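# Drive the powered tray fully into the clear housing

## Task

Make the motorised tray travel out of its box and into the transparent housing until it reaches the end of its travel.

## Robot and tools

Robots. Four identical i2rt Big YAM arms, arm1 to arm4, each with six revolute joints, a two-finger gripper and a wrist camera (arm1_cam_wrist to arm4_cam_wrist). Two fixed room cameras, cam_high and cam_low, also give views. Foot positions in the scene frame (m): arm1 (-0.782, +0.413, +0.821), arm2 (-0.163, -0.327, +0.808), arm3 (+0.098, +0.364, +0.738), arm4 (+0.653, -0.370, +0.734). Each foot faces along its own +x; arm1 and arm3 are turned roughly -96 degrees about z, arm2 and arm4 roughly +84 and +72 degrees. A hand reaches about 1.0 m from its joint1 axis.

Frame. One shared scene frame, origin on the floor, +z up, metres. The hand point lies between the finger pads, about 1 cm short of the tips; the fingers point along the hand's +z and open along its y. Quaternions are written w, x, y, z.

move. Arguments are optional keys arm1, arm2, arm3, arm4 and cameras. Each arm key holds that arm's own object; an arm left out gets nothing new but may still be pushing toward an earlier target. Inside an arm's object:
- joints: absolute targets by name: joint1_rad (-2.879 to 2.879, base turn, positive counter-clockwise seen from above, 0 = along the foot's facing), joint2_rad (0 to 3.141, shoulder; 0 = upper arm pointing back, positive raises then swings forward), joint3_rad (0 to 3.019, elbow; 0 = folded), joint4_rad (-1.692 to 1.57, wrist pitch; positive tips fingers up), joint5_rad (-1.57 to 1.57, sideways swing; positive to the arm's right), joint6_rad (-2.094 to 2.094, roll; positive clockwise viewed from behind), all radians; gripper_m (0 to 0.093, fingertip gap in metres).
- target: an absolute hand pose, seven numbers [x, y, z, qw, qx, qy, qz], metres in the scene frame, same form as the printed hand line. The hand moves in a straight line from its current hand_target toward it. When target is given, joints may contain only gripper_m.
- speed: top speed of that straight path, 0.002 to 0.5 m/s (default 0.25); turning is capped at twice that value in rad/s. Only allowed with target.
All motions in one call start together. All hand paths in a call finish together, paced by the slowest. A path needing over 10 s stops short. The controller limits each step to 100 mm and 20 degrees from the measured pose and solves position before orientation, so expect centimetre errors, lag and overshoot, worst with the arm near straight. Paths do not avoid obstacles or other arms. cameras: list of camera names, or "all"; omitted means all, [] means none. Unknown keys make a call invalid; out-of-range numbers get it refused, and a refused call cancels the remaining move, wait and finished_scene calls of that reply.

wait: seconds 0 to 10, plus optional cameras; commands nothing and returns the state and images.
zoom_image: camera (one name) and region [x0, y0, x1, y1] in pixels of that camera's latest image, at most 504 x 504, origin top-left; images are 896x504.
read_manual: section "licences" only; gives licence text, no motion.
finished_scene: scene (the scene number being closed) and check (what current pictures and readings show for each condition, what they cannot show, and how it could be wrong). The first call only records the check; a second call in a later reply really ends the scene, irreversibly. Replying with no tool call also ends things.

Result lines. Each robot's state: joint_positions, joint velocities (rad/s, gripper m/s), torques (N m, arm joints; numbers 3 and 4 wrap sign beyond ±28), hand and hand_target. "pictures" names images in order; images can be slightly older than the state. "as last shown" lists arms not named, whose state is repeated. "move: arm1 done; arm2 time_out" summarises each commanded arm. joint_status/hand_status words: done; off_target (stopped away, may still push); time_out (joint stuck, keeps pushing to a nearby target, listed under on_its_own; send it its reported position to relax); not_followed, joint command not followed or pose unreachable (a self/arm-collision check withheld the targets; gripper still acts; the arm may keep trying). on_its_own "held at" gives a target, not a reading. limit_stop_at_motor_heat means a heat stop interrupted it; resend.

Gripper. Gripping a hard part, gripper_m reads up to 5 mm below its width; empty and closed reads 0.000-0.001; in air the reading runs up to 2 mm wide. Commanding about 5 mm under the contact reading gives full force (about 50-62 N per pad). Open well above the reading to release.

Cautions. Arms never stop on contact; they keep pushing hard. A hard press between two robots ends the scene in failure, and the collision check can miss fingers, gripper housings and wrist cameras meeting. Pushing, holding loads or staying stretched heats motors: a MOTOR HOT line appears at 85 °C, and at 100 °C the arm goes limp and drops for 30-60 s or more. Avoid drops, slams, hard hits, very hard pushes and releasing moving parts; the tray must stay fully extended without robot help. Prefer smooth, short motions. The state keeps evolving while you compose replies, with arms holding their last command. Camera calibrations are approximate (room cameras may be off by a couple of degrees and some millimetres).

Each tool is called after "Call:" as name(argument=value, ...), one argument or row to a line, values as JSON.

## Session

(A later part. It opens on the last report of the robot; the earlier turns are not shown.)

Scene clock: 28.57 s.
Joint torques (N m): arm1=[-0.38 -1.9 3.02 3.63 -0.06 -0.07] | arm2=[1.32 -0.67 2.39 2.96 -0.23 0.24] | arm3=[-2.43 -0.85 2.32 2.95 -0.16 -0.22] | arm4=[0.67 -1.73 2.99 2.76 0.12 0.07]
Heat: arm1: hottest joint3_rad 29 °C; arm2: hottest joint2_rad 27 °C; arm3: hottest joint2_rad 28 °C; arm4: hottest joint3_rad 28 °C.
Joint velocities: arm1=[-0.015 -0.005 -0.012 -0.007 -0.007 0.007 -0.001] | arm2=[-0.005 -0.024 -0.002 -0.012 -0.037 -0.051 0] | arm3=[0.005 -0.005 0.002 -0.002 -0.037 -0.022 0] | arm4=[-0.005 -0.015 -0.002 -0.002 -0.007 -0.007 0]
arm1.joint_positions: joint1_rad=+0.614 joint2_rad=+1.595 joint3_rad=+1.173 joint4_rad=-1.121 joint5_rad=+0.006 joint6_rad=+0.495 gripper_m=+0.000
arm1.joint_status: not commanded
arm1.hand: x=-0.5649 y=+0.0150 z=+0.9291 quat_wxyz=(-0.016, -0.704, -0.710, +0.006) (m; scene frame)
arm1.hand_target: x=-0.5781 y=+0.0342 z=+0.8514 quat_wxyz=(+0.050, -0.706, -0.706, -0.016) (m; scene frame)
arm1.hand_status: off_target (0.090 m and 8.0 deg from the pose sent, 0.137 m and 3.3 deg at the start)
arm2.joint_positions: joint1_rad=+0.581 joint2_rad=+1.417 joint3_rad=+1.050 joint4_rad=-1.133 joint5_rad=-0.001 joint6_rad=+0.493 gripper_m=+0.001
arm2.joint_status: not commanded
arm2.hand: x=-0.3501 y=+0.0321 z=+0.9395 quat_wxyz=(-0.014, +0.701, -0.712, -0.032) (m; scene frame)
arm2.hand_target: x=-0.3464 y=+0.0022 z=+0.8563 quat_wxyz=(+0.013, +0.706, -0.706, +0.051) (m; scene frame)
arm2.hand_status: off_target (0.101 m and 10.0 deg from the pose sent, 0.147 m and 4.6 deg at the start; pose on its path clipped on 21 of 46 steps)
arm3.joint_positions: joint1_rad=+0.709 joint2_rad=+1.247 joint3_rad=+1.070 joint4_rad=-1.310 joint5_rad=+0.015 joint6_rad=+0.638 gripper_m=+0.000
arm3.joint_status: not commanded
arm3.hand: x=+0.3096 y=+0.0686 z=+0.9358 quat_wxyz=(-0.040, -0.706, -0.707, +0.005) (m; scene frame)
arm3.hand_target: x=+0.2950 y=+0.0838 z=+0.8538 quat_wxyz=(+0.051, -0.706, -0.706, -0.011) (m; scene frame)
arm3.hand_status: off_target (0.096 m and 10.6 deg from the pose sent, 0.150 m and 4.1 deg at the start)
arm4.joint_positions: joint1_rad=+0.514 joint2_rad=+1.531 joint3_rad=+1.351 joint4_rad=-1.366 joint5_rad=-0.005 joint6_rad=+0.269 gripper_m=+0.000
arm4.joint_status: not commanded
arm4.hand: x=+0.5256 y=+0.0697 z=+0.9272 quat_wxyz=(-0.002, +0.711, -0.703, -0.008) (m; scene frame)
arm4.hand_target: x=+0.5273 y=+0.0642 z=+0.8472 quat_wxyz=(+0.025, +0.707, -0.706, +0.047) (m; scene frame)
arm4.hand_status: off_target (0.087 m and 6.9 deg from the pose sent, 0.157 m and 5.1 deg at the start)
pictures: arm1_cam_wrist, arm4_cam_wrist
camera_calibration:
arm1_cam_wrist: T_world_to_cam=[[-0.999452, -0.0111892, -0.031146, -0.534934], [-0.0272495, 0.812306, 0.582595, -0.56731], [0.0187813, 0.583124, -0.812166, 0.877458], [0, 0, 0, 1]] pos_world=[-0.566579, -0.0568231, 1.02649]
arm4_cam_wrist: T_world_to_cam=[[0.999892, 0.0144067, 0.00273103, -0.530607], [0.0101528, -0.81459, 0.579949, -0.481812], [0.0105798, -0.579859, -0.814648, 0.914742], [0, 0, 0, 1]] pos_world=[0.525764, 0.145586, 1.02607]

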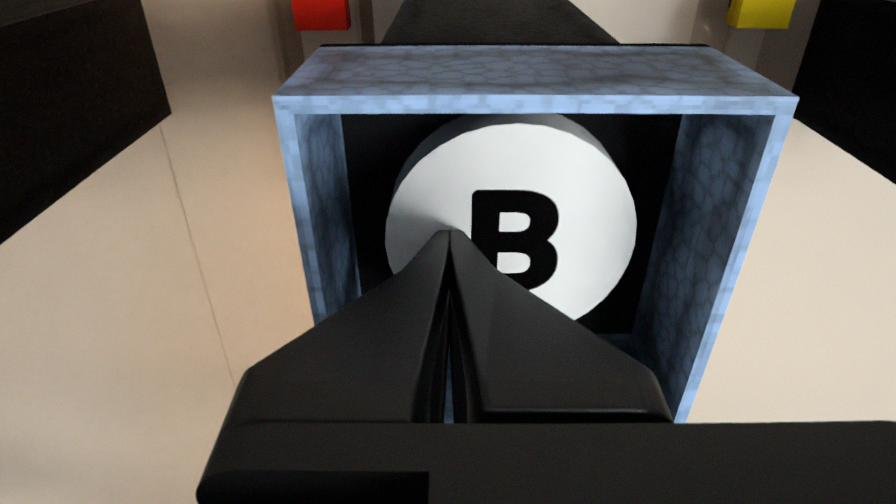

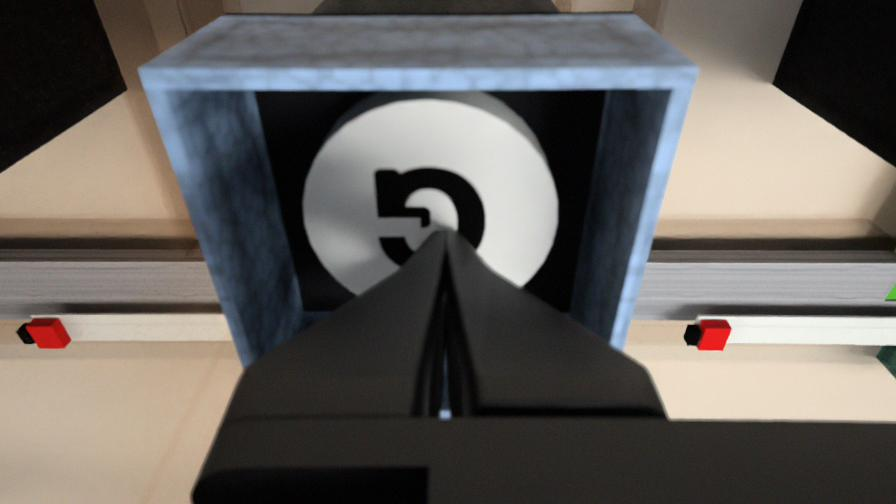

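Call:
move(
  cameras=["cam_high", "cam_low"],
)

Scene clock: 29.43 s.
Joint torques (N m): arm1=[-0.21 -2.08 3.04 3.62 -0.07 -0.06] | arm2=[1.14 0.15 2.39 2.93 -0.18 0.25] | arm3=[-2.43 -0.85 2.29 2.95 -0.16 -0.22] | arm4=[0.67 -1.73 2.99 2.74 0.12 0.06]
Heat: arm1: hottest joint3_rad 29 °C; arm2: hottest joint2_rad 27 °C; arm3: hottest joint2_rad 28 °C; arm4: hottest joint3_rad 28 °C.
Joint velocities: arm1=[-0.005 -0.005 0.007 -0.012 -0.037 0.051 0] | arm2=[-0.015 0.005 -0.012 -0.007 0.037 -0.022 0] | arm3=[-0.015 -0.005 -0.012 -0.002 0.007 0.007 -0.001] | arm4=[0.005 -0.005 0.012 0.002 -0.007 -0.051 -0.001]
arm1.joint_positions: joint1_rad=+0.614 joint2_rad=+1.595 joint3_rad=+1.173 joint4_rad=-1.121 joint5_rad=+0.006 joint6_rad=+0.495 gripper_m=+0.000
arm1.joint_status: not commanded
arm1.hand: x=-0.5649 y=+0.0150 z=+0.9291 quat_wxyz=(-0.016, -0.704, -0.710, +0.006) (m; scene frame)
arm1.hand_target: x=-0.5781 y=+0.0342 z=+0.8514 quat_wxyz=(+0.050, -0.706, -0.706, -0.016) (m; scene frame)
arm1.hand_status: off_target (0.090 m and 8.0 deg from the pose sent, 0.137 m and 3.3 deg at the start)
arm2.joint_positions: joint1_rad=+0.581 joint2_rad=+1.417 joint3_rad=+1.050 joint4_rad=-1.133 joint5_rad=-0.001 joint6_rad=+0.493 gripper_m=+0.001
arm2.joint_status: not commanded
arm2.hand: x=-0.3501 y=+0.0321 z=+0.9395 quat_wxyz=(-0.014, +0.701, -0.712, -0.032) (m; scene frame)
arm2.hand_target: x=-0.3464 y=+0.0022 z=+0.8563 quat_wxyz=(+0.013, +0.706, -0.706, +0.051) (m; scene frame)
arm2.hand_status: off_target (0.101 m and 10.0 deg from the pose sent, 0.147 m and 4.6 deg at the start; pose on its path clipped on 21 of 46 steps)
arm3.joint_positions: joint1_rad=+0.709 joint2_rad=+1.247 joint3_rad=+1.070 joint4_rad=-1.310 joint5_rad=+0.015 joint6_rad=+0.638 gripper_m=+0.000
arm3.joint_status: not commanded
arm3.hand: x=+0.3096 y=+0.0686 z=+0.9358 quat_wxyz=(-0.040, -0.706, -0.707, +0.005) (m; scene frame)
arm3.hand_target: x=+0.2950 y=+0.0838 z=+0.8538 quat_wxyz=(+0.051, -0.706, -0.706, -0.011) (m; scene frame)
arm3.hand_status: off_target (0.096 m and 10.6 deg from the pose sent, 0.150 m and 4.1 deg at the start)
arm4.joint_positions: joint1_rad=+0.514 joint2_rad=+1.531 joint3_rad=+1.351 joint4_rad=-1.366 joint5_rad=-0.005 joint6_rad=+0.269 gripper_m=+0.000
arm4.joint_status: not commanded
arm4.hand: x=+0.5256 y=+0.0697 z=+0.9272 quat_wxyz=(-0.002, +0.711, -0.703, -0.008) (m; scene frame)
arm4.hand_target: x=+0.5273 y=+0.0642 z=+0.8472 quat_wxyz=(+0.025, +0.707, -0.706, +0.047) (m; scene frame)
arm4.hand_status: off_target (0.087 m and 6.9 deg from the pose sent, 0.157 m and 5.1 deg at the start)
pictures: cam_high, cam_low

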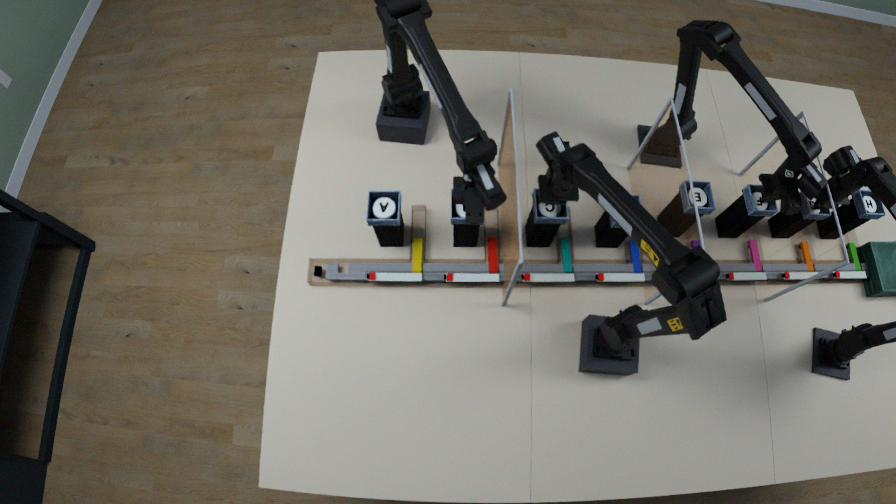

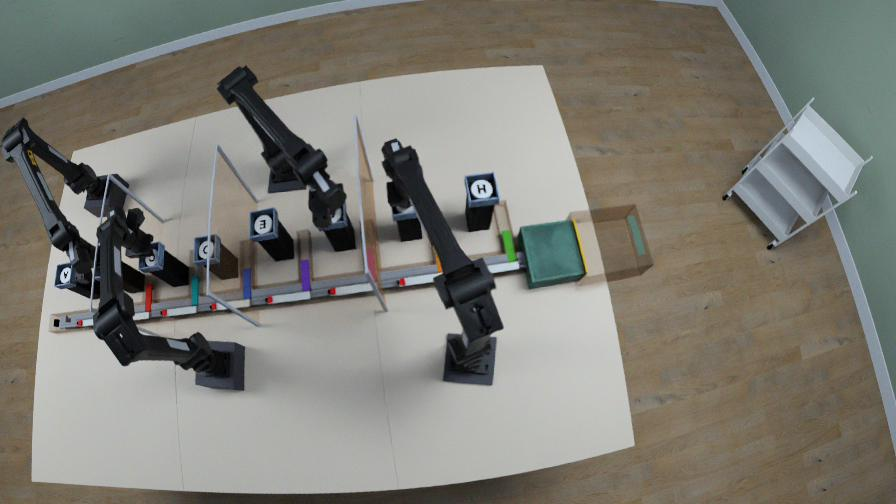

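Call:
move(
  cameras=["arm4_cam_wrist", "arm2_cam_wrist", "arm1_cam_wrist"],
)

Call:
zoom_image(
  camera="arm1_cam_wrist",
  region=[250, 150, 650, 500],
)

Call:
zoom_image(
  camera="arm4_cam_wrist",
  region=[250, 150, 650, 500],
)

Scene clock: 29.93 s.
Joint torques (N m): arm1=[-0.32 -1.96 3.07 3.58 -0.07 -0.06] | arm2=[1.55 -0.15 2.47 2.82 -0.21 0.23] | arm3=[-2.49 -0.79 2.3 2.93 -0.16 -0.23] | arm4=[0.67 -1.73 2.97 2.74 0.11 0.07]
Heat: arm1: hottest joint3_rad 29 °C; arm2: hottest joint2_rad 27 °C; arm3: hottest joint2_rad 28 °C; arm4: hottest joint3_rad 28 °C.
Joint velocities: arm1=[0.005 0.015 -0.012 0.002 -0.007 -0.007 0] | arm2=[-0.015 0.005 -0.002 0.012 0.007 -0.007 0] | arm3=[-0.005 -0.015 0.002 0.012 -0.051 -0.037 -0.001] | arm4=[-0.015 -0.005 -0.002 0.002 0.037 0.007 0]
arm1.joint_positions: joint1_rad=+0.614 joint2_rad=+1.595 joint3_rad=+1.173 joint4_rad=-1.121 joint5_rad=+0.006 joint6_rad=+0.495 gripper_m=+0.000
arm1.joint_status: not commanded
arm1.hand: x=-0.5649 y=+0.0150 z=+0.9291 quat_wxyz=(-0.016, -0.704, -0.710, +0.006) (m; scene frame)
arm1.hand_target: x=-0.5781 y=+0.0342 z=+0.8514 quat_wxyz=(+0.050, -0.706, -0.706, -0.016) (m; scene frame)
arm1.hand_status: off_target (0.090 m and 8.0 deg from the pose sent, 0.137 m and 3.3 deg at the start)
arm2.joint_positions: joint1_rad=+0.581 joint2_rad=+1.417 joint3_rad=+1.050 joint4_rad=-1.133 joint5_rad=-0.001 joint6_rad=+0.493 gripper_m=+0.001
arm2.joint_status: not commanded
arm2.hand: x=-0.3501 y=+0.0321 z=+0.9395 quat_wxyz=(-0.014, +0.701, -0.712, -0.032) (m; scene frame)
arm2.hand_target: x=-0.3464 y=+0.0022 z=+0.8563 quat_wxyz=(+0.013, +0.706, -0.706, +0.051) (m; scene frame)
arm2.hand_status: off_target (0.101 m and 10.0 deg from the pose sent, 0.147 m and 4.6 deg at the start; pose on its path clipped on 21 of 46 steps)
arm3.joint_positions: joint1_rad=+0.709 joint2_rad=+1.247 joint3_rad=+1.070 joint4_rad=-1.310 joint5_rad=+0.015 joint6_rad=+0.638 gripper_m=+0.000
arm3.joint_status: not commanded
arm3.hand: x=+0.3096 y=+0.0686 z=+0.9358 quat_wxyz=(-0.040, -0.706, -0.707, +0.005) (m; scene frame)
arm3.hand_target: x=+0.2950 y=+0.0838 z=+0.8538 quat_wxyz=(+0.051, -0.706, -0.706, -0.011) (m; scene frame)
arm3.hand_status: off_target (0.096 m and 10.6 deg from the pose sent, 0.150 m and 4.1 deg at the start)
arm4.joint_positions: joint1_rad=+0.514 joint2_rad=+1.531 joint3_rad=+1.351 joint4_rad=-1.366 joint5_rad=-0.005 joint6_rad=+0.269 gripper_m=+0.000
arm4.joint_status: not commanded
arm4.hand: x=+0.5256 y=+0.0697 z=+0.9272 quat_wxyz=(-0.002, +0.711, -0.703, -0.008) (m; scene frame)
arm4.hand_target: x=+0.5273 y=+0.0642 z=+0.8472 quat_wxyz=(+0.025, +0.707, -0.706, +0.047) (m; scene frame)
arm4.hand_status: off_target (0.087 m and 6.9 deg from the pose sent, 0.157 m and 5.1 deg at the start)
pictures: arm1_cam_wrist, arm2_cam_wrist, arm4_cam_wrist
camera_calibration:
arm1_cam_wrist: T_world_to_cam=[[-0.999452, -0.0111892, -0.031146, -0.534934], [-0.0272495, 0.812306, 0.582595, -0.56731], [0.0187813, 0.583124, -0.812166, 0.877458], [0, 0, 0, 1]] pos_world=[-0.566579, -0.0568231, 1.02649]
arm2_cam_wrist: T_world_to_cam=[[0.999893, -0.0078991, -0.0122878, 0.359959], [-0.0000298354, -0.842287, 0.539029, -0.47528], [-0.0146077, -0.538971, -0.842198, 0.931096], [0, 0, 0, 1]] pos_world=[-0.346334, 0.104354, 1.04478]
arm4_cam_wrist: T_world_to_cam=[[0.999892, 0.0144067, 0.00273103, -0.530607], [0.0101528, -0.81459, 0.579949, -0.481812], [0.0105798, -0.579859, -0.814648, 0.914742], [0, 0, 0, 1]] pos_world=[0.525764, 0.145586, 1.02607]

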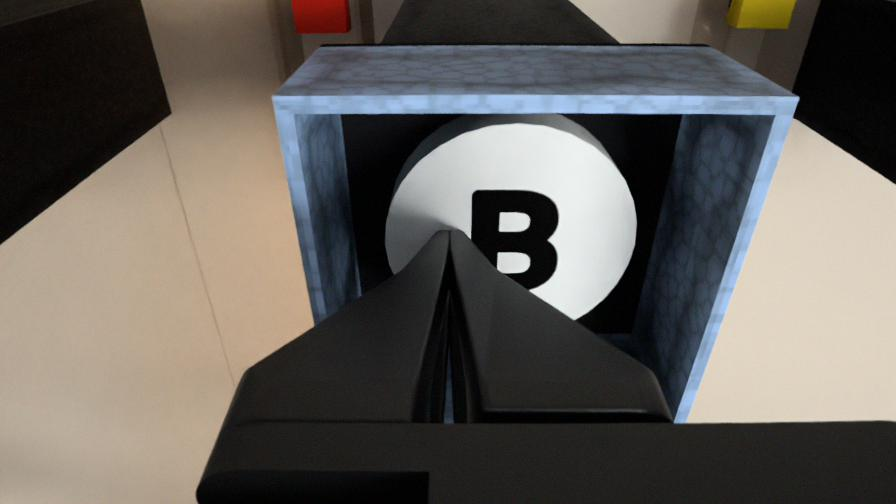

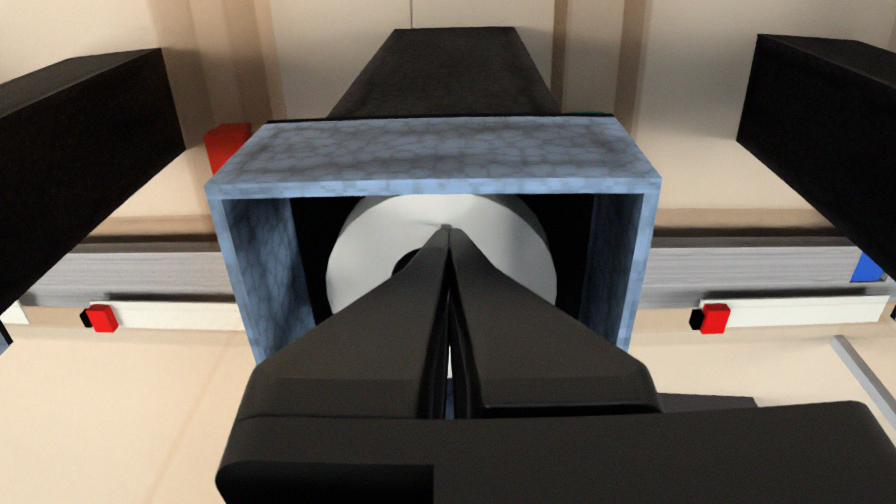

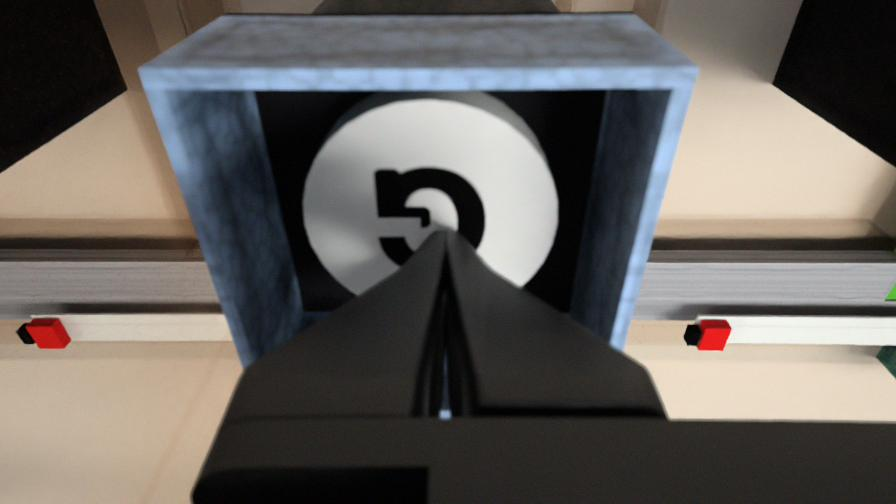

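Scaled by 1.260 from the camera's 896x504 image, which has a finer 1280x720 frame.

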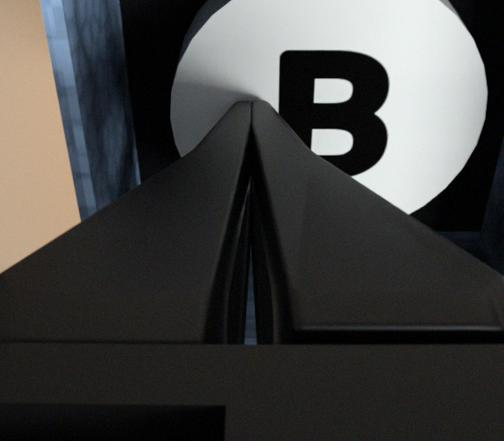

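Scaled by 1.260 from the camera's 896x504 image, which has a finer 1280x720 frame.

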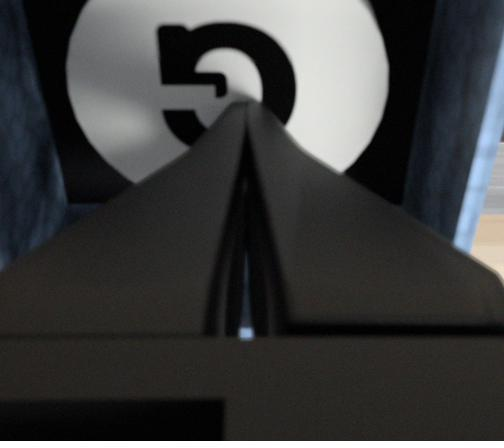

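Call:
zoom_image(
  camera="arm1_cam_wrist",
  region=[260, 20, 820, 330],
)

Call:
zoom_image(
  camera="arm1_cam_wrist",
  region=[330, 90, 700, 350],
)

Region (260, 20, 820, 330) is 560x310 pixels. A region can be at most 504 by 504 pixels.

Scaled by 1.362 from the camera's 896x504 image, which has a finer 1280x720 frame.

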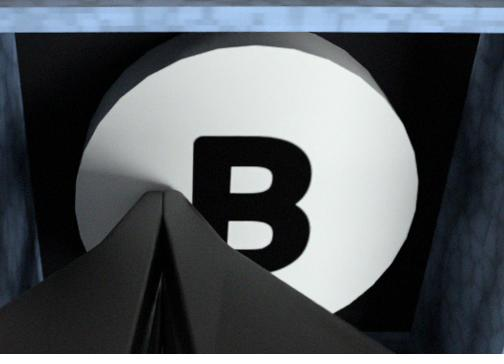

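Call:
move(
  arm4={"joints": {"joint2_rad": 1.78}},
  cameras=["cam_low", "arm4_cam_wrist"],
)

Scene clock: 33.37 s.
Joint torques (N m): arm1=[-0.38 -1.73 3.04 3.6 -0.06 -0.07] | arm2=[1.44 -0.03 2.5 2.92 -0.21 0.24] | arm3=[-2.61 -0.73 2.26 2.95 -0.15 -0.22] | arm4=[0.62 6.95 1.31 2.76 0.12 0.06]
Heat: arm1: hottest joint3_rad 28 °C; arm2: hottest joint2_rad 27 °C; arm3: hottest joint2_rad 28 °C; arm4: hottest joint3_rad 28 °C.
move: arm4 time_out
Joint velocities: arm1=[-0.015 -0.015 -0.007 0.007 -0.051 -0.007 0.001] | arm2=[-0.005 -0.005 -0.017 -0.007 0.007 0.037 0] | arm3=[0.005 -0.015 0.007 0.007 0.051 -0.007 0] | arm4=[-0.005 0.005 -0.002 0.007 0.037 0.022 0.001]
arm1.joint_positions: joint1_rad=+0.614 joint2_rad=+1.595 joint3_rad=+1.173 joint4_rad=-1.121 joint5_rad=+0.006 joint6_rad=+0.495 gripper_m=+0.000
arm1.joint_status: not commanded
arm1.hand: x=-0.5649 y=+0.0150 z=+0.9291 quat_wxyz=(-0.016, -0.704, -0.710, +0.006) (m; scene frame)
arm1.hand_target: x=-0.5781 y=+0.0342 z=+0.8514 quat_wxyz=(+0.050, -0.706, -0.706, -0.016) (m; scene frame)
arm1.hand_status: not commanded
arm2.joint_positions: joint1_rad=+0.581 joint2_rad=+1.417 joint3_rad=+1.050 joint4_rad=-1.133 joint5_rad=-0.001 joint6_rad=+0.493 gripper_m=+0.001
arm2.joint_status: not commanded
arm2.hand: x=-0.3501 y=+0.0321 z=+0.9395 quat_wxyz=(-0.014, +0.701, -0.712, -0.032) (m; scene frame)
arm2.hand_target: x=-0.3464 y=+0.0022 z=+0.8563 quat_wxyz=(+0.013, +0.706, -0.706, +0.051) (m; scene frame)
arm2.hand_status: not commanded
arm3.joint_positions: joint1_rad=+0.709 joint2_rad=+1.247 joint3_rad=+1.070 joint4_rad=-1.310 joint5_rad=+0.015 joint6_rad=+0.638 gripper_m=+0.000
arm3.joint_status: not commanded
arm3.hand: x=+0.3096 y=+0.0686 z=+0.9358 quat_wxyz=(-0.040, -0.706, -0.707, +0.005) (m; scene frame)
arm3.hand_target: x=+0.2950 y=+0.0838 z=+0.8538 quat_wxyz=(+0.051, -0.706, -0.706, -0.011) (m; scene frame)
arm3.hand_status: not commanded
arm4.joint_positions: joint1_rad=+0.514 joint2_rad=+1.557 joint3_rad=+1.370 joint4_rad=-1.366 joint5_rad=-0.005 joint6_rad=+0.270 gripper_m=+0.000
arm4.joint_status: joint2_rad time_out (moved +0.027 of +0.249)
arm4.on_its_own: joint2_rad reads +1.557 and still pushes toward +1.780 since a time_out; joint3_rad reads +1.370 and still pushes toward +1.275 since a time_out; joint4_rad reads -1.366 and still pushes toward -1.292 since a time_out
arm4.hand: x=+0.5235 y=+0.0771 z=+0.9228 quat_wxyz=(+0.000, +0.711, -0.703, -0.005) (m; scene frame)
arm4.hand_target: x=+0.5289 y=+0.0589 z=+0.7926 quat_wxyz=(+0.056, +0.703, -0.702, +0.102) (m; scene frame)
arm4.hand_status: not commanded
pictures: arm4_cam_wrist, cam_low
camera_calibration:
arm4_cam_wrist: T_world_to_cam=[[0.999896, 0.013664, 0.00463049, -0.530276], [0.00836429, -0.810535, 0.585631, -0.47787], [0.0117553, -0.585531, -0.810564, 0.911556], [0, 0, 0, 1]] pos_world=[0.523502, 0.153661, 1.02119]

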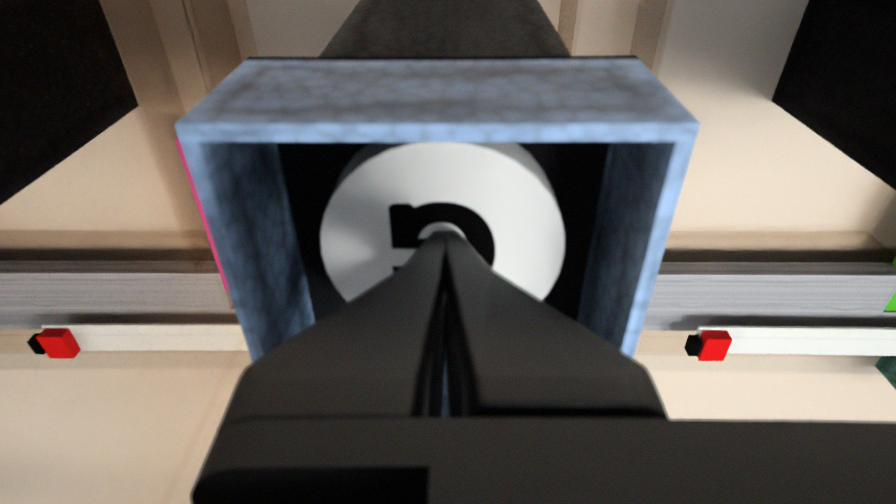

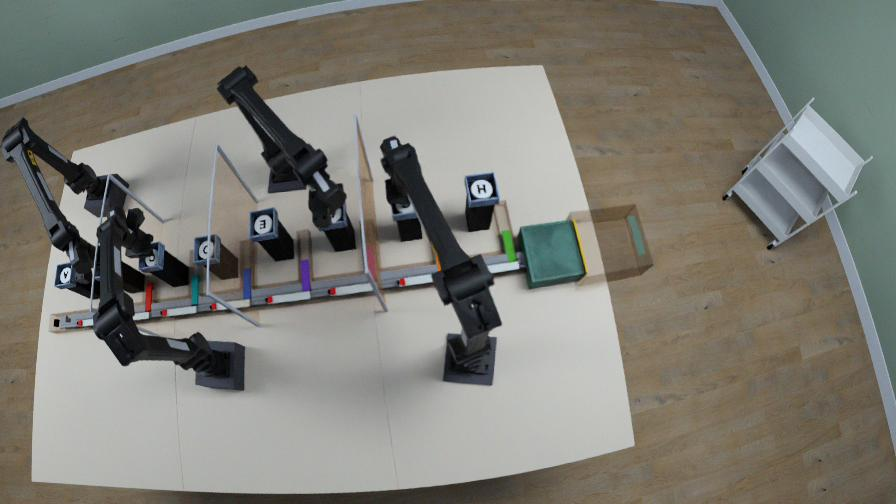

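Call:
zoom_image(
  camera="cam_low",
  region=[360, 170, 600, 310],
)

Call:
zoom_image(
  camera="arm4_cam_wrist",
  region=[250, 100, 650, 400],
)

Scaled by 2.100 from the camera's 896x504 image, which has a finer 1280x720 frame.

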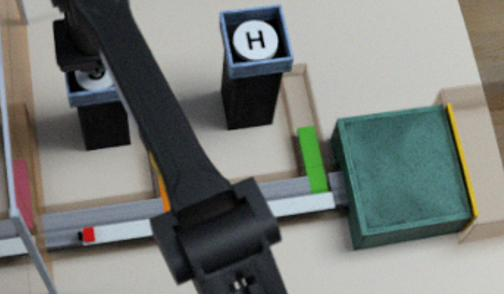

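Scaled by 1.260 from the camera's 896x504 image, which has a finer 1280x720 frame.

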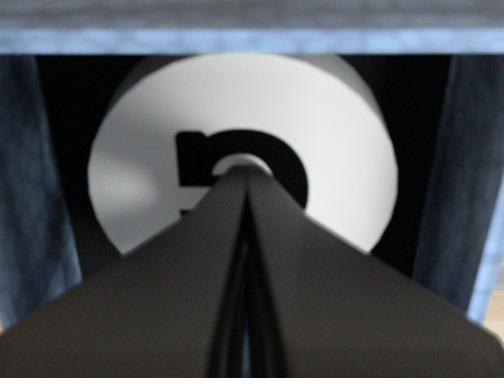

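Call:
move(
  cameras=["cam_high"],
)

Call:
zoom_image(
  camera="cam_high",
  region=[640, 200, 896, 310],
)

Call:
zoom_image(
  camera="cam_high",
  region=[300, 200, 520, 300],
)

Scene clock: 33.73 s.
Joint torques (N m): arm1=[-0.15 -1.85 3.03 3.6 -0.05 -0.06] | arm2=[1.55 -0.21 2.51 2.95 -0.25 0.22] | arm3=[-2.37 -0.85 2.3 2.95 -0.16 -0.23] | arm4=[0.62 6.95 1.31 2.74 0.11 0.06]
Heat: arm1: hottest joint3_rad 28 °C; arm2: hottest joint2_rad 27 °C; arm3: hottest joint2_rad 28 °C; arm4: hottest joint3_rad 28 °C.
Joint velocities: arm1=[-0.005 -0.005 0.002 -0.007 -0.037 0.022 -0.001] | arm2=[-0.005 0.005 0.012 -0.002 -0.007 -0.066 0] | arm3=[-0.005 0.005 0.002 -0.007 -0.037 0.007 -0.001] | arm4=[0.005 -0.015 -0.007 -0.007 -0.007 -0.007 -0.001]
arm1.joint_positions: joint1_rad=+0.614 joint2_rad=+1.595 joint3_rad=+1.173 joint4_rad=-1.121 joint5_rad=+0.006 joint6_rad=+0.495 gripper_m=+0.000
arm1.joint_status: not commanded
arm1.hand: x=-0.5649 y=+0.0150 z=+0.9291 quat_wxyz=(-0.016, -0.704, -0.710, +0.006) (m; scene frame)
arm1.hand_target: x=-0.5781 y=+0.0342 z=+0.8514 quat_wxyz=(+0.050, -0.706, -0.706, -0.016) (m; scene frame)
arm1.hand_status: not commanded
arm2.joint_positions: joint1_rad=+0.581 joint2_rad=+1.417 joint3_rad=+1.050 joint4_rad=-1.133 joint5_rad=-0.001 joint6_rad=+0.493 gripper_m=+0.001
arm2.joint_status: not commanded
arm2.hand: x=-0.3501 y=+0.0321 z=+0.9395 quat_wxyz=(-0.014, +0.701, -0.712, -0.032) (m; scene frame)
arm2.hand_target: x=-0.3464 y=+0.0022 z=+0.8563 quat_wxyz=(+0.013, +0.706, -0.706, +0.051) (m; scene frame)
arm2.hand_status: not commanded
arm3.joint_positions: joint1_rad=+0.709 joint2_rad=+1.247 joint3_rad=+1.070 joint4_rad=-1.310 joint5_rad=+0.015 joint6_rad=+0.638 gripper_m=+0.000
arm3.joint_status: not commanded
arm3.hand: x=+0.3096 y=+0.0686 z=+0.9358 quat_wxyz=(-0.040, -0.706, -0.707, +0.005) (m; scene frame)
arm3.hand_target: x=+0.2950 y=+0.0838 z=+0.8538 quat_wxyz=(+0.051, -0.706, -0.706, -0.011) (m; scene frame)
arm3.hand_status: not commanded
arm4.joint_positions: joint1_rad=+0.514 joint2_rad=+1.557 joint3_rad=+1.370 joint4_rad=-1.366 joint5_rad=-0.005 joint6_rad=+0.270 gripper_m=+0.000
arm4.joint_status: joint2_rad time_out (moved +0.027 of +0.249)
arm4.on_its_own: joint2_rad reads +1.557 and still pushes toward +1.780 since a time_out; joint3_rad reads +1.370 and still pushes toward +1.275 since a time_out; joint4_rad reads -1.366 and still pushes toward -1.292 since a time_out
arm4.hand: x=+0.5235 y=+0.0771 z=+0.9228 quat_wxyz=(+0.000, +0.711, -0.703, -0.005) (m; scene frame)
arm4.hand_target: x=+0.5289 y=+0.0589 z=+0.7926 quat_wxyz=(+0.056, +0.703, -0.702, +0.102) (m; scene frame)
arm4.hand_status: not commanded
pictures: cam_high

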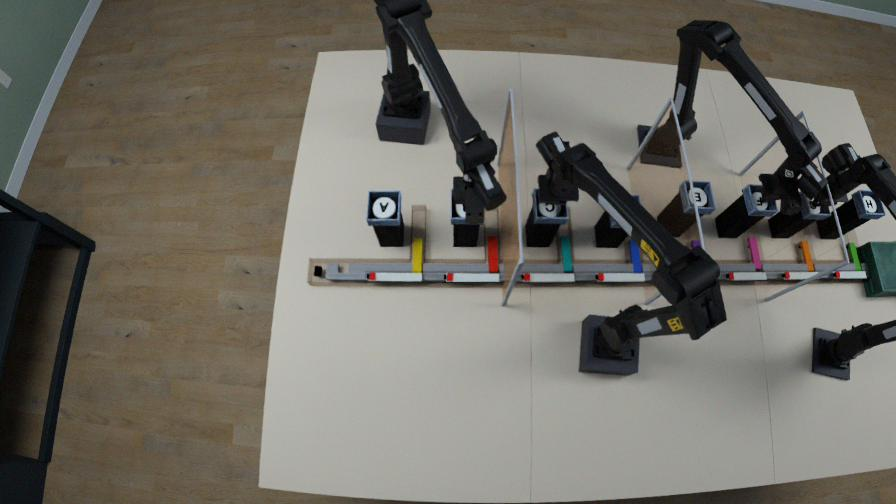

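Scaled by 1.969 from the camera's 896x504 image, which has a finer 1280x720 frame.

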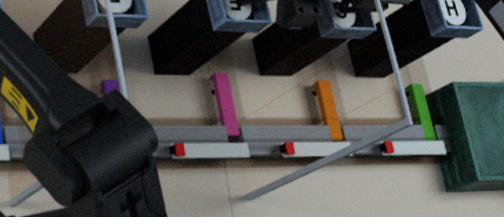

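Scaled by 2.291 from the camera's 896x504 image, which has a finer 1280x720 frame.

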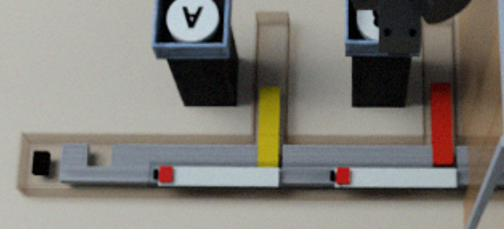

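Call:
zoom_image(
  camera="arm4_cam_wrist",
  region=[640, 220, 896, 400],
)

Call:
zoom_image(
  camera="arm4_cam_wrist",
  region=[0, 220, 256, 400],
)

Call:
zoom_image(
  camera="arm2_cam_wrist",
  region=[640, 200, 896, 380],
)

This scene's latest camera images include none from arm4_cam_wrist. They are from: cam_high. arm4_cam_wrist's image comes with the result of a call that names it in "cameras".

This scene's latest camera images include none from arm4_cam_wrist. They are from: cam_high. arm4_cam_wrist's image comes with the result of a call that names it in "cameras".

This scene's latest camera images include none from arm2_cam_wrist. They are from: cam_high. arm2_cam_wrist's image comes with the result of a call that names it in "cameras".

Call:
move(
  cameras=["arm4_cam_wrist", "arm2_cam_wrist", "cam_low"],
)

Call:
zoom_image(
  camera="arm4_cam_wrist",
  region=[640, 220, 896, 400],
)

Call:
zoom_image(
  camera="arm4_cam_wrist",
  region=[0, 220, 256, 400],
)

Call:
zoom_image(
  camera="arm2_cam_wrist",
  region=[640, 200, 896, 380],
)

Call:
zoom_image(
  camera="cam_low",
  region=[470, 180, 670, 320],
)

Scene clock: 36.60 s.
Joint torques (N m): arm1=[-0.26 -1.85 3.06 3.6 -0.07 -0.06] | arm2=[1.61 -0.62 2.45 2.85 -0.2 0.23] | arm3=[-2.61 -0.91 2.28 2.97 -0.16 -0.22] | arm4=[0.67 6.89 1.32 2.74 0.12 0.06]
Heat: arm1: hottest joint3_rad 28 °C; arm2: hottest joint2_rad 27 °C; arm3: hottest joint2_rad 28 °C; arm4: hottest joint2_rad 27 °C.
Joint velocities: arm1=[-0.015 -0.015 0.007 -0.017 -0.051 -0.007 0] | arm2=[-0.005 -0.005 -0.012 -0.002 -0.022 0.022 0] | arm3=[-0.015 -0.024 0.012 0.002 -0.022 0.037 -0.002] | arm4=[-0.005 -0.005 -0.002 0.002 0.037 -0.022 -0.001]
arm1.joint_positions: joint1_rad=+0.614 joint2_rad=+1.595 joint3_rad=+1.173 joint4_rad=-1.121 joint5_rad=+0.006 joint6_rad=+0.495 gripper_m=+0.000
arm1.joint_status: not commanded
arm1.hand: x=-0.5649 y=+0.0150 z=+0.9291 quat_wxyz=(-0.016, -0.704, -0.710, +0.006) (m; scene frame)
arm1.hand_target: x=-0.5781 y=+0.0342 z=+0.8514 quat_wxyz=(+0.050, -0.706, -0.706, -0.016) (m; scene frame)
arm1.hand_status: not commanded
arm2.joint_positions: joint1_rad=+0.581 joint2_rad=+1.417 joint3_rad=+1.050 joint4_rad=-1.133 joint5_rad=-0.001 joint6_rad=+0.493 gripper_m=+0.001
arm2.joint_status: not commanded
arm2.hand: x=-0.3501 y=+0.0321 z=+0.9395 quat_wxyz=(-0.014, +0.701, -0.712, -0.032) (m; scene frame)
arm2.hand_target: x=-0.3464 y=+0.0022 z=+0.8563 quat_wxyz=(+0.013, +0.706, -0.706, +0.051) (m; scene frame)
arm2.hand_status: not commanded
arm3.joint_positions: joint1_rad=+0.709 joint2_rad=+1.247 joint3_rad=+1.070 joint4_rad=-1.310 joint5_rad=+0.015 joint6_rad=+0.638 gripper_m=+0.000
arm3.joint_status: not commanded
arm3.hand: x=+0.3096 y=+0.0686 z=+0.9358 quat_wxyz=(-0.040, -0.706, -0.707, +0.005) (m; scene frame)
arm3.hand_target: x=+0.2950 y=+0.0838 z=+0.8538 quat_wxyz=(+0.051, -0.706, -0.706, -0.011) (m; scene frame)
arm3.hand_status: not commanded
arm4.joint_positions: joint1_rad=+0.514 joint2_rad=+1.557 joint3_rad=+1.370 joint4_rad=-1.366 joint5_rad=-0.005 joint6_rad=+0.270 gripper_m=+0.000
arm4.joint_status: joint2_rad time_out (moved +0.027 of +0.249)
arm4.on_its_own: joint2_rad reads +1.557 and still pushes toward +1.780 since a time_out; joint3_rad reads +1.370 and still pushes toward +1.275 since a time_out; joint4_rad reads -1.366 and still pushes toward -1.292 since a time_out
arm4.hand: x=+0.5235 y=+0.0771 z=+0.9228 quat_wxyz=(+0.000, +0.711, -0.703, -0.005) (m; scene frame)
arm4.hand_target: x=+0.5289 y=+0.0589 z=+0.7926 quat_wxyz=(+0.056, +0.703, -0.702, +0.102) (m; scene frame)
arm4.hand_status: not commanded
pictures: arm2_cam_wrist, arm4_cam_wrist, cam_low
camera_calibration:
arm2_cam_wrist: T_world_to_cam=[[0.99989, -0.00827974, -0.0123123, 0.359993], [-0.000337135, -0.842282, 0.539037, -0.475395], [-0.0148335, -0.538973, -0.842192, 0.931012], [0, 0, 0, 1]] pos_world=[-0.346304, 0.104354, 1.04478]
arm4_cam_wrist: T_world_to_cam=[[0.999896, 0.013664, 0.00463049, -0.530276], [0.00836429, -0.810535, 0.585631, -0.47787], [0.0117553, -0.585531, -0.810564, 0.911556], [0, 0, 0, 1]] pos_world=[0.523502, 0.153661, 1.02119]

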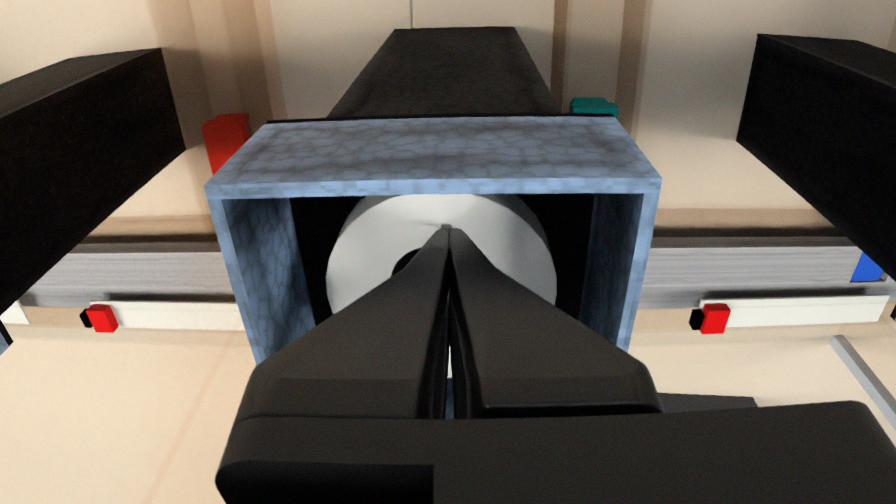

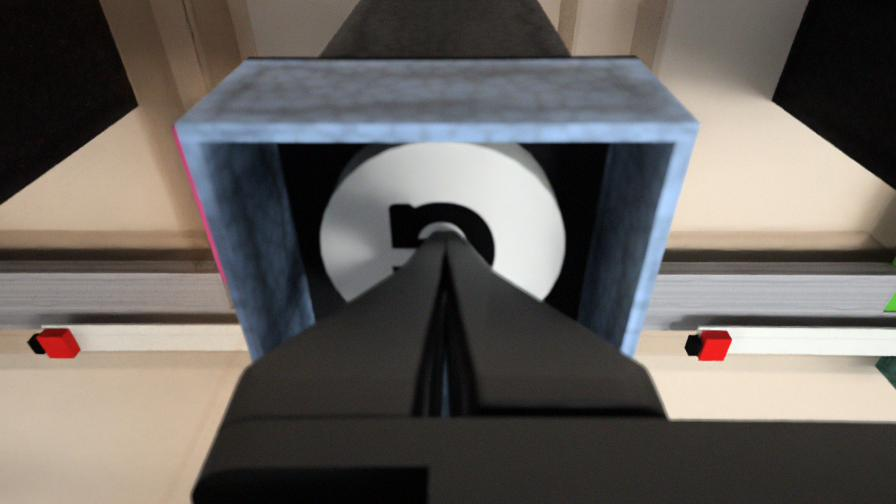

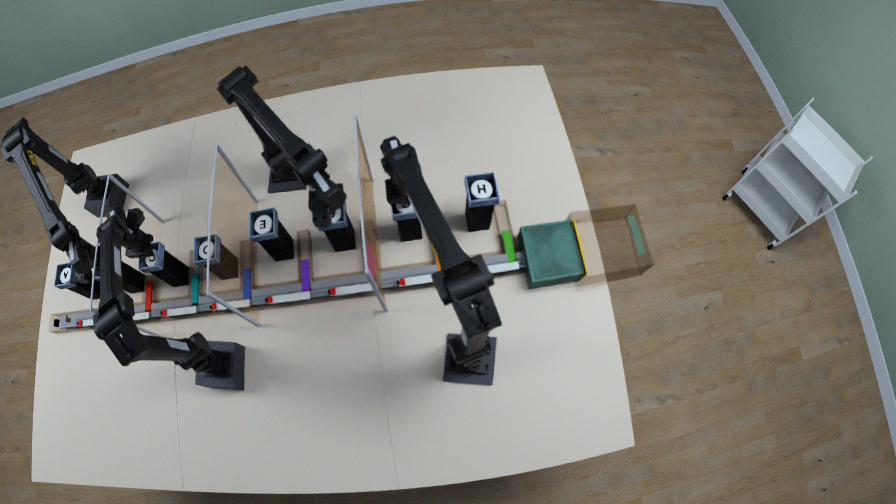

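Scaled by 1.969 from the camera's 896x504 image, which has a finer 1280x720 frame.

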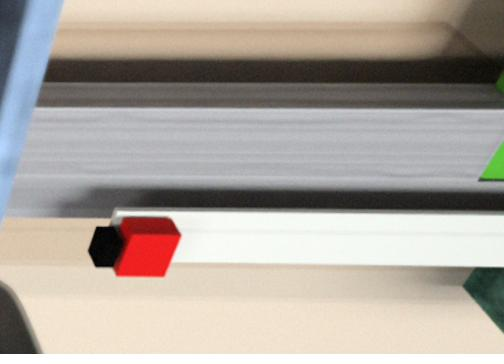

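Scaled by 1.969 from the camera's 896x504 image, which has a finer 1280x720 frame.

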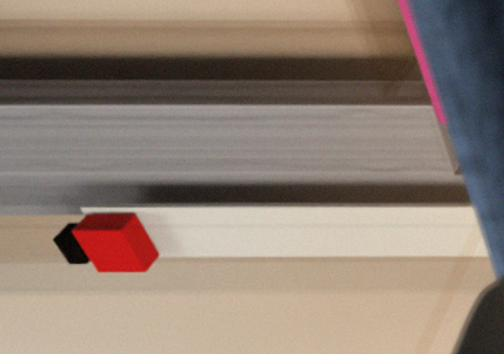

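Scaled by 1.969 from the camera's 896x504 image, which has a finer 1280x720 frame.

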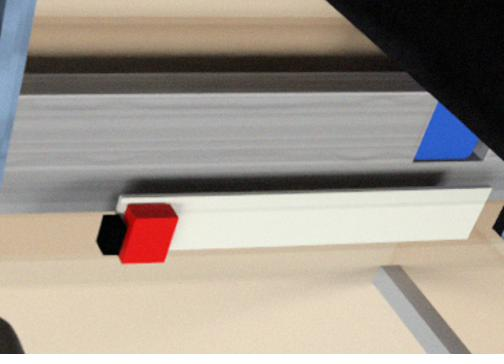

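Scaled by 2.520 from the camera's 896x504 image, which has a finer 1280x720 frame.

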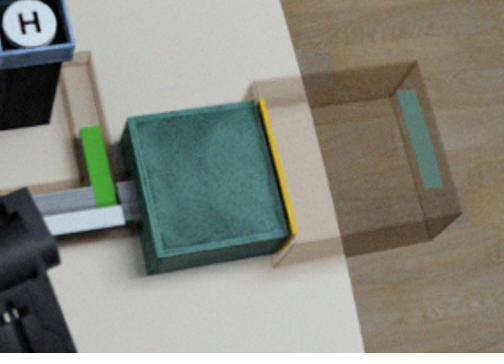

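Call:
move(
  arm1={"target": [-0.60, 0.02, 1.03, 0.18, 0.6836, 0.6836, -0.18], "speed": 0.35},
  arm2={"target": [-0.352, 0.019, 0.99, 0, 0.7071, -0.7071, 0], "speed": 0.35},
  arm3={"target": [0.301, 0.066, 0.99, 0, 0.7071, 0.7071, 0], "speed": 0.35},
  arm4={"target": [0.524, 0.08, 0.99, 0, 0.7071, -0.7071, 0], "speed": 0.35},
  cameras=["arm4_cam_wrist", "arm3_cam_wrist"],
)

Call:
zoom_image(
  camera="arm4_cam_wrist",
  region=[200, 50, 700, 350],
)

Scene clock: 39.67 s.
Joint torques (N m): arm1=[0.97 -6.71 8.72 2.37 0.41 -0.17] | arm2=[0.44 -14.21 13.29 -0.4 -0.19 0.09] | arm3=[-2.49 -10.52 15.3 0.21 0.1 -0.21] | arm4=[0.38 -13.98 15.92 -0.57 0.03 0.04]
Heat: arm1: hottest joint3_rad 28 °C; arm2: hottest joint2_rad 27 °C; arm3: hottest joint2_rad 28 °C; arm4: hottest joint3_rad 28 °C.
move: arm1 done; arm2 off_target; arm3 off_target; arm4 off_target
Joint velocities: arm1=[-0.015 -0.015 -0.002 -0.007 -0.022 -0.022 -0.001] | arm2=[0.015 -0.015 0.002 -0.012 0.022 -0.066 -0.001] | arm3=[-0.005 -0.015 -0.007 -0.007 -0.051 0.007 0] | arm4=[-0.005 0.005 -0.012 -0.027 -0.022 -0.007 0]
arm1.joint_positions: joint1_rad=+0.642 joint2_rad=+1.225 joint3_rad=+0.995 joint4_rad=-0.903 joint5_rad=+0.259 joint6_rad=+0.481 gripper_m=+0.000
arm1.joint_status: not commanded
arm1.hand: x=-0.6028 y=+0.0196 z=+1.0289 quat_wxyz=(-0.176, -0.687, -0.682, +0.179) (m; scene frame)
arm1.hand_target: x=-0.5993 y=+0.0185 z=+1.0274 quat_wxyz=(-0.178, -0.682, -0.686, +0.182) (m; scene frame)
arm1.hand_status: done (0.003 m and 0.7 deg from the pose sent, 0.107 m and 27.7 deg at the start)
arm2.joint_positions: joint1_rad=+0.582 joint2_rad=+1.403 joint3_rad=+1.122 joint4_rad=-1.330 joint5_rad=-0.005 joint6_rad=+0.493 gripper_m=+0.001
arm2.joint_status: not commanded
arm2.hand: x=-0.3413 y=+0.0119 z=+0.9703 quat_wxyz=(+0.004, +0.702, -0.712, +0.021) (m; scene frame)
arm2.hand_target: x=-0.3519 y=+0.0188 z=+0.9901 quat_wxyz=(+0.000, +0.707, -0.707, +0.000) (m; scene frame)
arm2.hand_status: off_target (0.024 m and 2.6 deg from the pose sent, 0.052 m and 4.1 deg at the start)
arm3.joint_positions: joint1_rad=+0.702 joint2_rad=+1.260 joint3_rad=+1.197 joint4_rad=-1.521 joint5_rad=+0.013 joint6_rad=+0.631 gripper_m=+0.000
arm3.joint_status: not commanded
arm3.hand: x=+0.2992 y=+0.0780 z=+0.9788 quat_wxyz=(+0.009, -0.706, -0.708, -0.003) (m; scene frame)
arm3.hand_target: x=+0.3014 y=+0.0657 z=+0.9903 quat_wxyz=(+0.000, -0.707, -0.707, +0.000) (m; scene frame)
arm3.hand_status: off_target (0.017 m and 1.0 deg from the pose sent, 0.055 m and 4.6 deg at the start)
arm4.joint_positions: joint1_rad=+0.514 joint2_rad=+1.557 joint3_rad=+1.465 joint4_rad=-1.539 joint5_rad=-0.003 joint6_rad=+0.270 gripper_m=+0.000
arm4.joint_status: not commanded
arm4.hand: x=+0.5276 y=+0.0638 z=+0.9591 quat_wxyz=(+0.018, +0.710, -0.703, +0.030) (m; scene frame)
arm4.hand_target: x=+0.5244 y=+0.0784 z=+0.9898 quat_wxyz=(+0.000, +0.707, -0.707, +0.000) (m; scene frame)
arm4.hand_status: off_target (0.035 m and 4.1 deg from the pose sent, 0.067 m and 0.8 deg at the start; pose on its path clipped on 6 of 50 steps)
pictures: arm3_cam_wrist, arm4_cam_wrist
camera_calibration:
arm3_cam_wrist: T_world_to_cam=[[-0.99999, -0.000814075, 0.00450561, 0.293977], [0.00206966, 0.797418, 0.603424, -0.650609], [-0.00408408, 0.603427, -0.797408, 0.862425], [0, 0, 0, 1]] pos_world=[0.298843, -0.00136436, 1.07897]
arm4_cam_wrist: T_world_to_cam=[[0.999536, 0.0144509, 0.0268028, -0.555475], [-0.00624069, -0.764313, 0.644815, -0.562004], [0.0298039, -0.644683, -0.763869, 0.882609], [0, 0, 0, 1]] pos_world=[0.525404, 0.147483, 1.05147]

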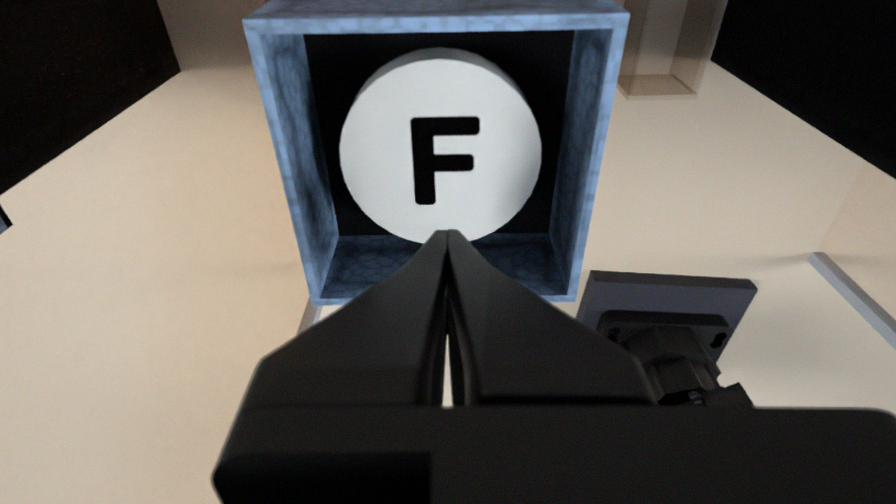

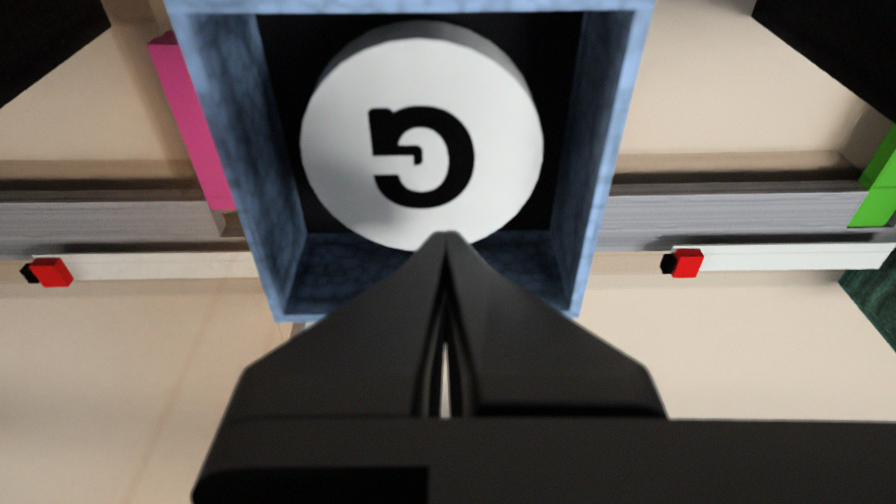

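Scaled by 1.008 from the camera's 896x504 image, which has a finer 1280x720 frame.

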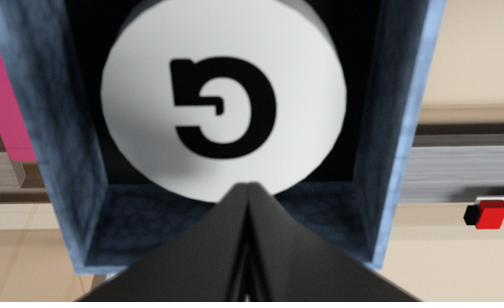

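Call:
move(
  arm1={"target": [-0.93, -0.066, 0.97, 0.3536, 0.6124, 0.6124, -0.3536], "speed": 0.35},
  cameras=["arm1_cam_wrist"],
)

Call:
zoom_image(
  camera="arm1_cam_wrist",
  region=[150, 0, 650, 330],
)

Scene clock: 46.40 s.
Joint torques (N m): arm1=[0.26 -6.65 8.76 3.25 -0.24 -0.17] | arm2=[0.44 -13.86 13.24 -0.25 -0.17 0.07] | arm3=[-2.37 -10.7 15.3 0.08 0.11 -0.23] | arm4=[0.38 -13.98 15.9 -0.53 0.03 0.04]
Heat: arm1: hottest joint3_rad 29 °C; arm2: hottest joint3_rad 28 °C; arm3: hottest joint2_rad 28 °C; arm4: hottest joint3_rad 29 °C.
move: arm1 off_target
Joint velocities: arm1=[0.005 -0.015 -0.012 0.017 0.095 0.022 -0.001] | arm2=[-0.005 -0.005 -0.007 -0.022 0.022 -0.022 0] | arm3=[-0.015 0.015 0.017 0.022 -0.007 -0.007 -0.001] | arm4=[-0.015 -0.015 -0.012 0.012 0.022 -0.022 0]
arm1.joint_positions: joint1_rad=-0.300 joint2_rad=+1.323 joint3_rad=+0.634 joint4_rad=+0.112 joint5_rad=-0.359 joint6_rad=-0.201 gripper_m=+0.000
arm1.joint_status: not commanded
arm1.hand: x=-0.9219 y=-0.0564 z=+0.9647 quat_wxyz=(-0.359, -0.619, -0.609, +0.342) (m; scene frame)
arm1.hand_target: x=-0.9264 y=-0.0628 z=+0.9700 quat_wxyz=(-0.361, -0.612, -0.609, +0.352) (m; scene frame)
arm1.hand_status: off_target (0.014 m and 1.7 deg from the pose sent, 0.343 m and 30.9 deg at the start)
arm2.joint_positions: joint1_rad=+0.582 joint2_rad=+1.403 joint3_rad=+1.122 joint4_rad=-1.330 joint5_rad=-0.005 joint6_rad=+0.493 gripper_m=+0.001
arm2.joint_status: not commanded
arm2.hand: x=-0.3413 y=+0.0118 z=+0.9703 quat_wxyz=(+0.004, +0.702, -0.712, +0.021) (m; scene frame)
arm2.hand_target: x=-0.3519 y=+0.0188 z=+0.9901 quat_wxyz=(+0.000, +0.707, -0.707, +0.000) (m; scene frame)
arm2.hand_status: not commanded
arm3.joint_positions: joint1_rad=+0.702 joint2_rad=+1.260 joint3_rad=+1.197 joint4_rad=-1.522 joint5_rad=+0.013 joint6_rad=+0.631 gripper_m=+0.000
arm3.joint_status: not commanded
arm3.hand: x=+0.2992 y=+0.0781 z=+0.9788 quat_wxyz=(+0.009, -0.706, -0.708, -0.003) (m; scene frame)
arm3.hand_target: x=+0.3014 y=+0.0657 z=+0.9903 quat_wxyz=(+0.000, -0.707, -0.707, +0.000) (m; scene frame)
arm3.hand_status: not commanded
arm4.joint_positions: joint1_rad=+0.514 joint2_rad=+1.557 joint3_rad=+1.465 joint4_rad=-1.540 joint5_rad=-0.003 joint6_rad=+0.270 gripper_m=+0.000
arm4.joint_status: not commanded
arm4.hand: x=+0.5276 y=+0.0637 z=+0.9591 quat_wxyz=(+0.018, +0.710, -0.703, +0.030) (m; scene frame)
arm4.hand_target: x=+0.5244 y=+0.0784 z=+0.9898 quat_wxyz=(+0.000, +0.707, -0.707, +0.000) (m; scene frame)
arm4.hand_status: not commanded
pictures: arm1_cam_wrist
camera_calibration:
arm1_cam_wrist: T_world_to_cam=[[-0.999297, -0.0145918, -0.0345226, -0.888244], [-0.000574043, 0.926951, -0.375182, 0.415245], [0.0374753, -0.374899, -0.926308, 1.02793], [0, 0, 0, 1]] pos_world=[-0.925904, -0.0125032, 1.07731]

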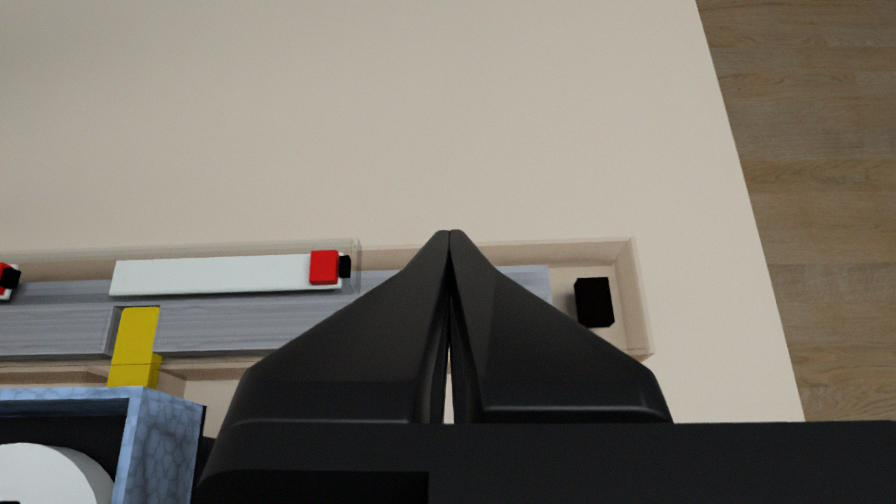

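Scaled by 1.008 from the camera's 896x504 image, which has a finer 1280x720 frame.

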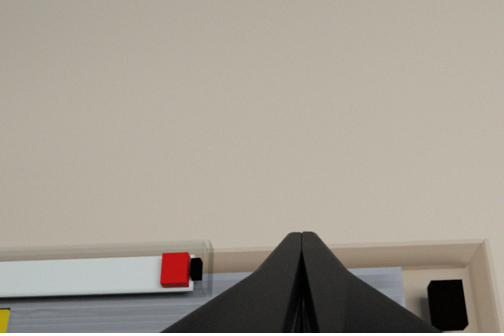

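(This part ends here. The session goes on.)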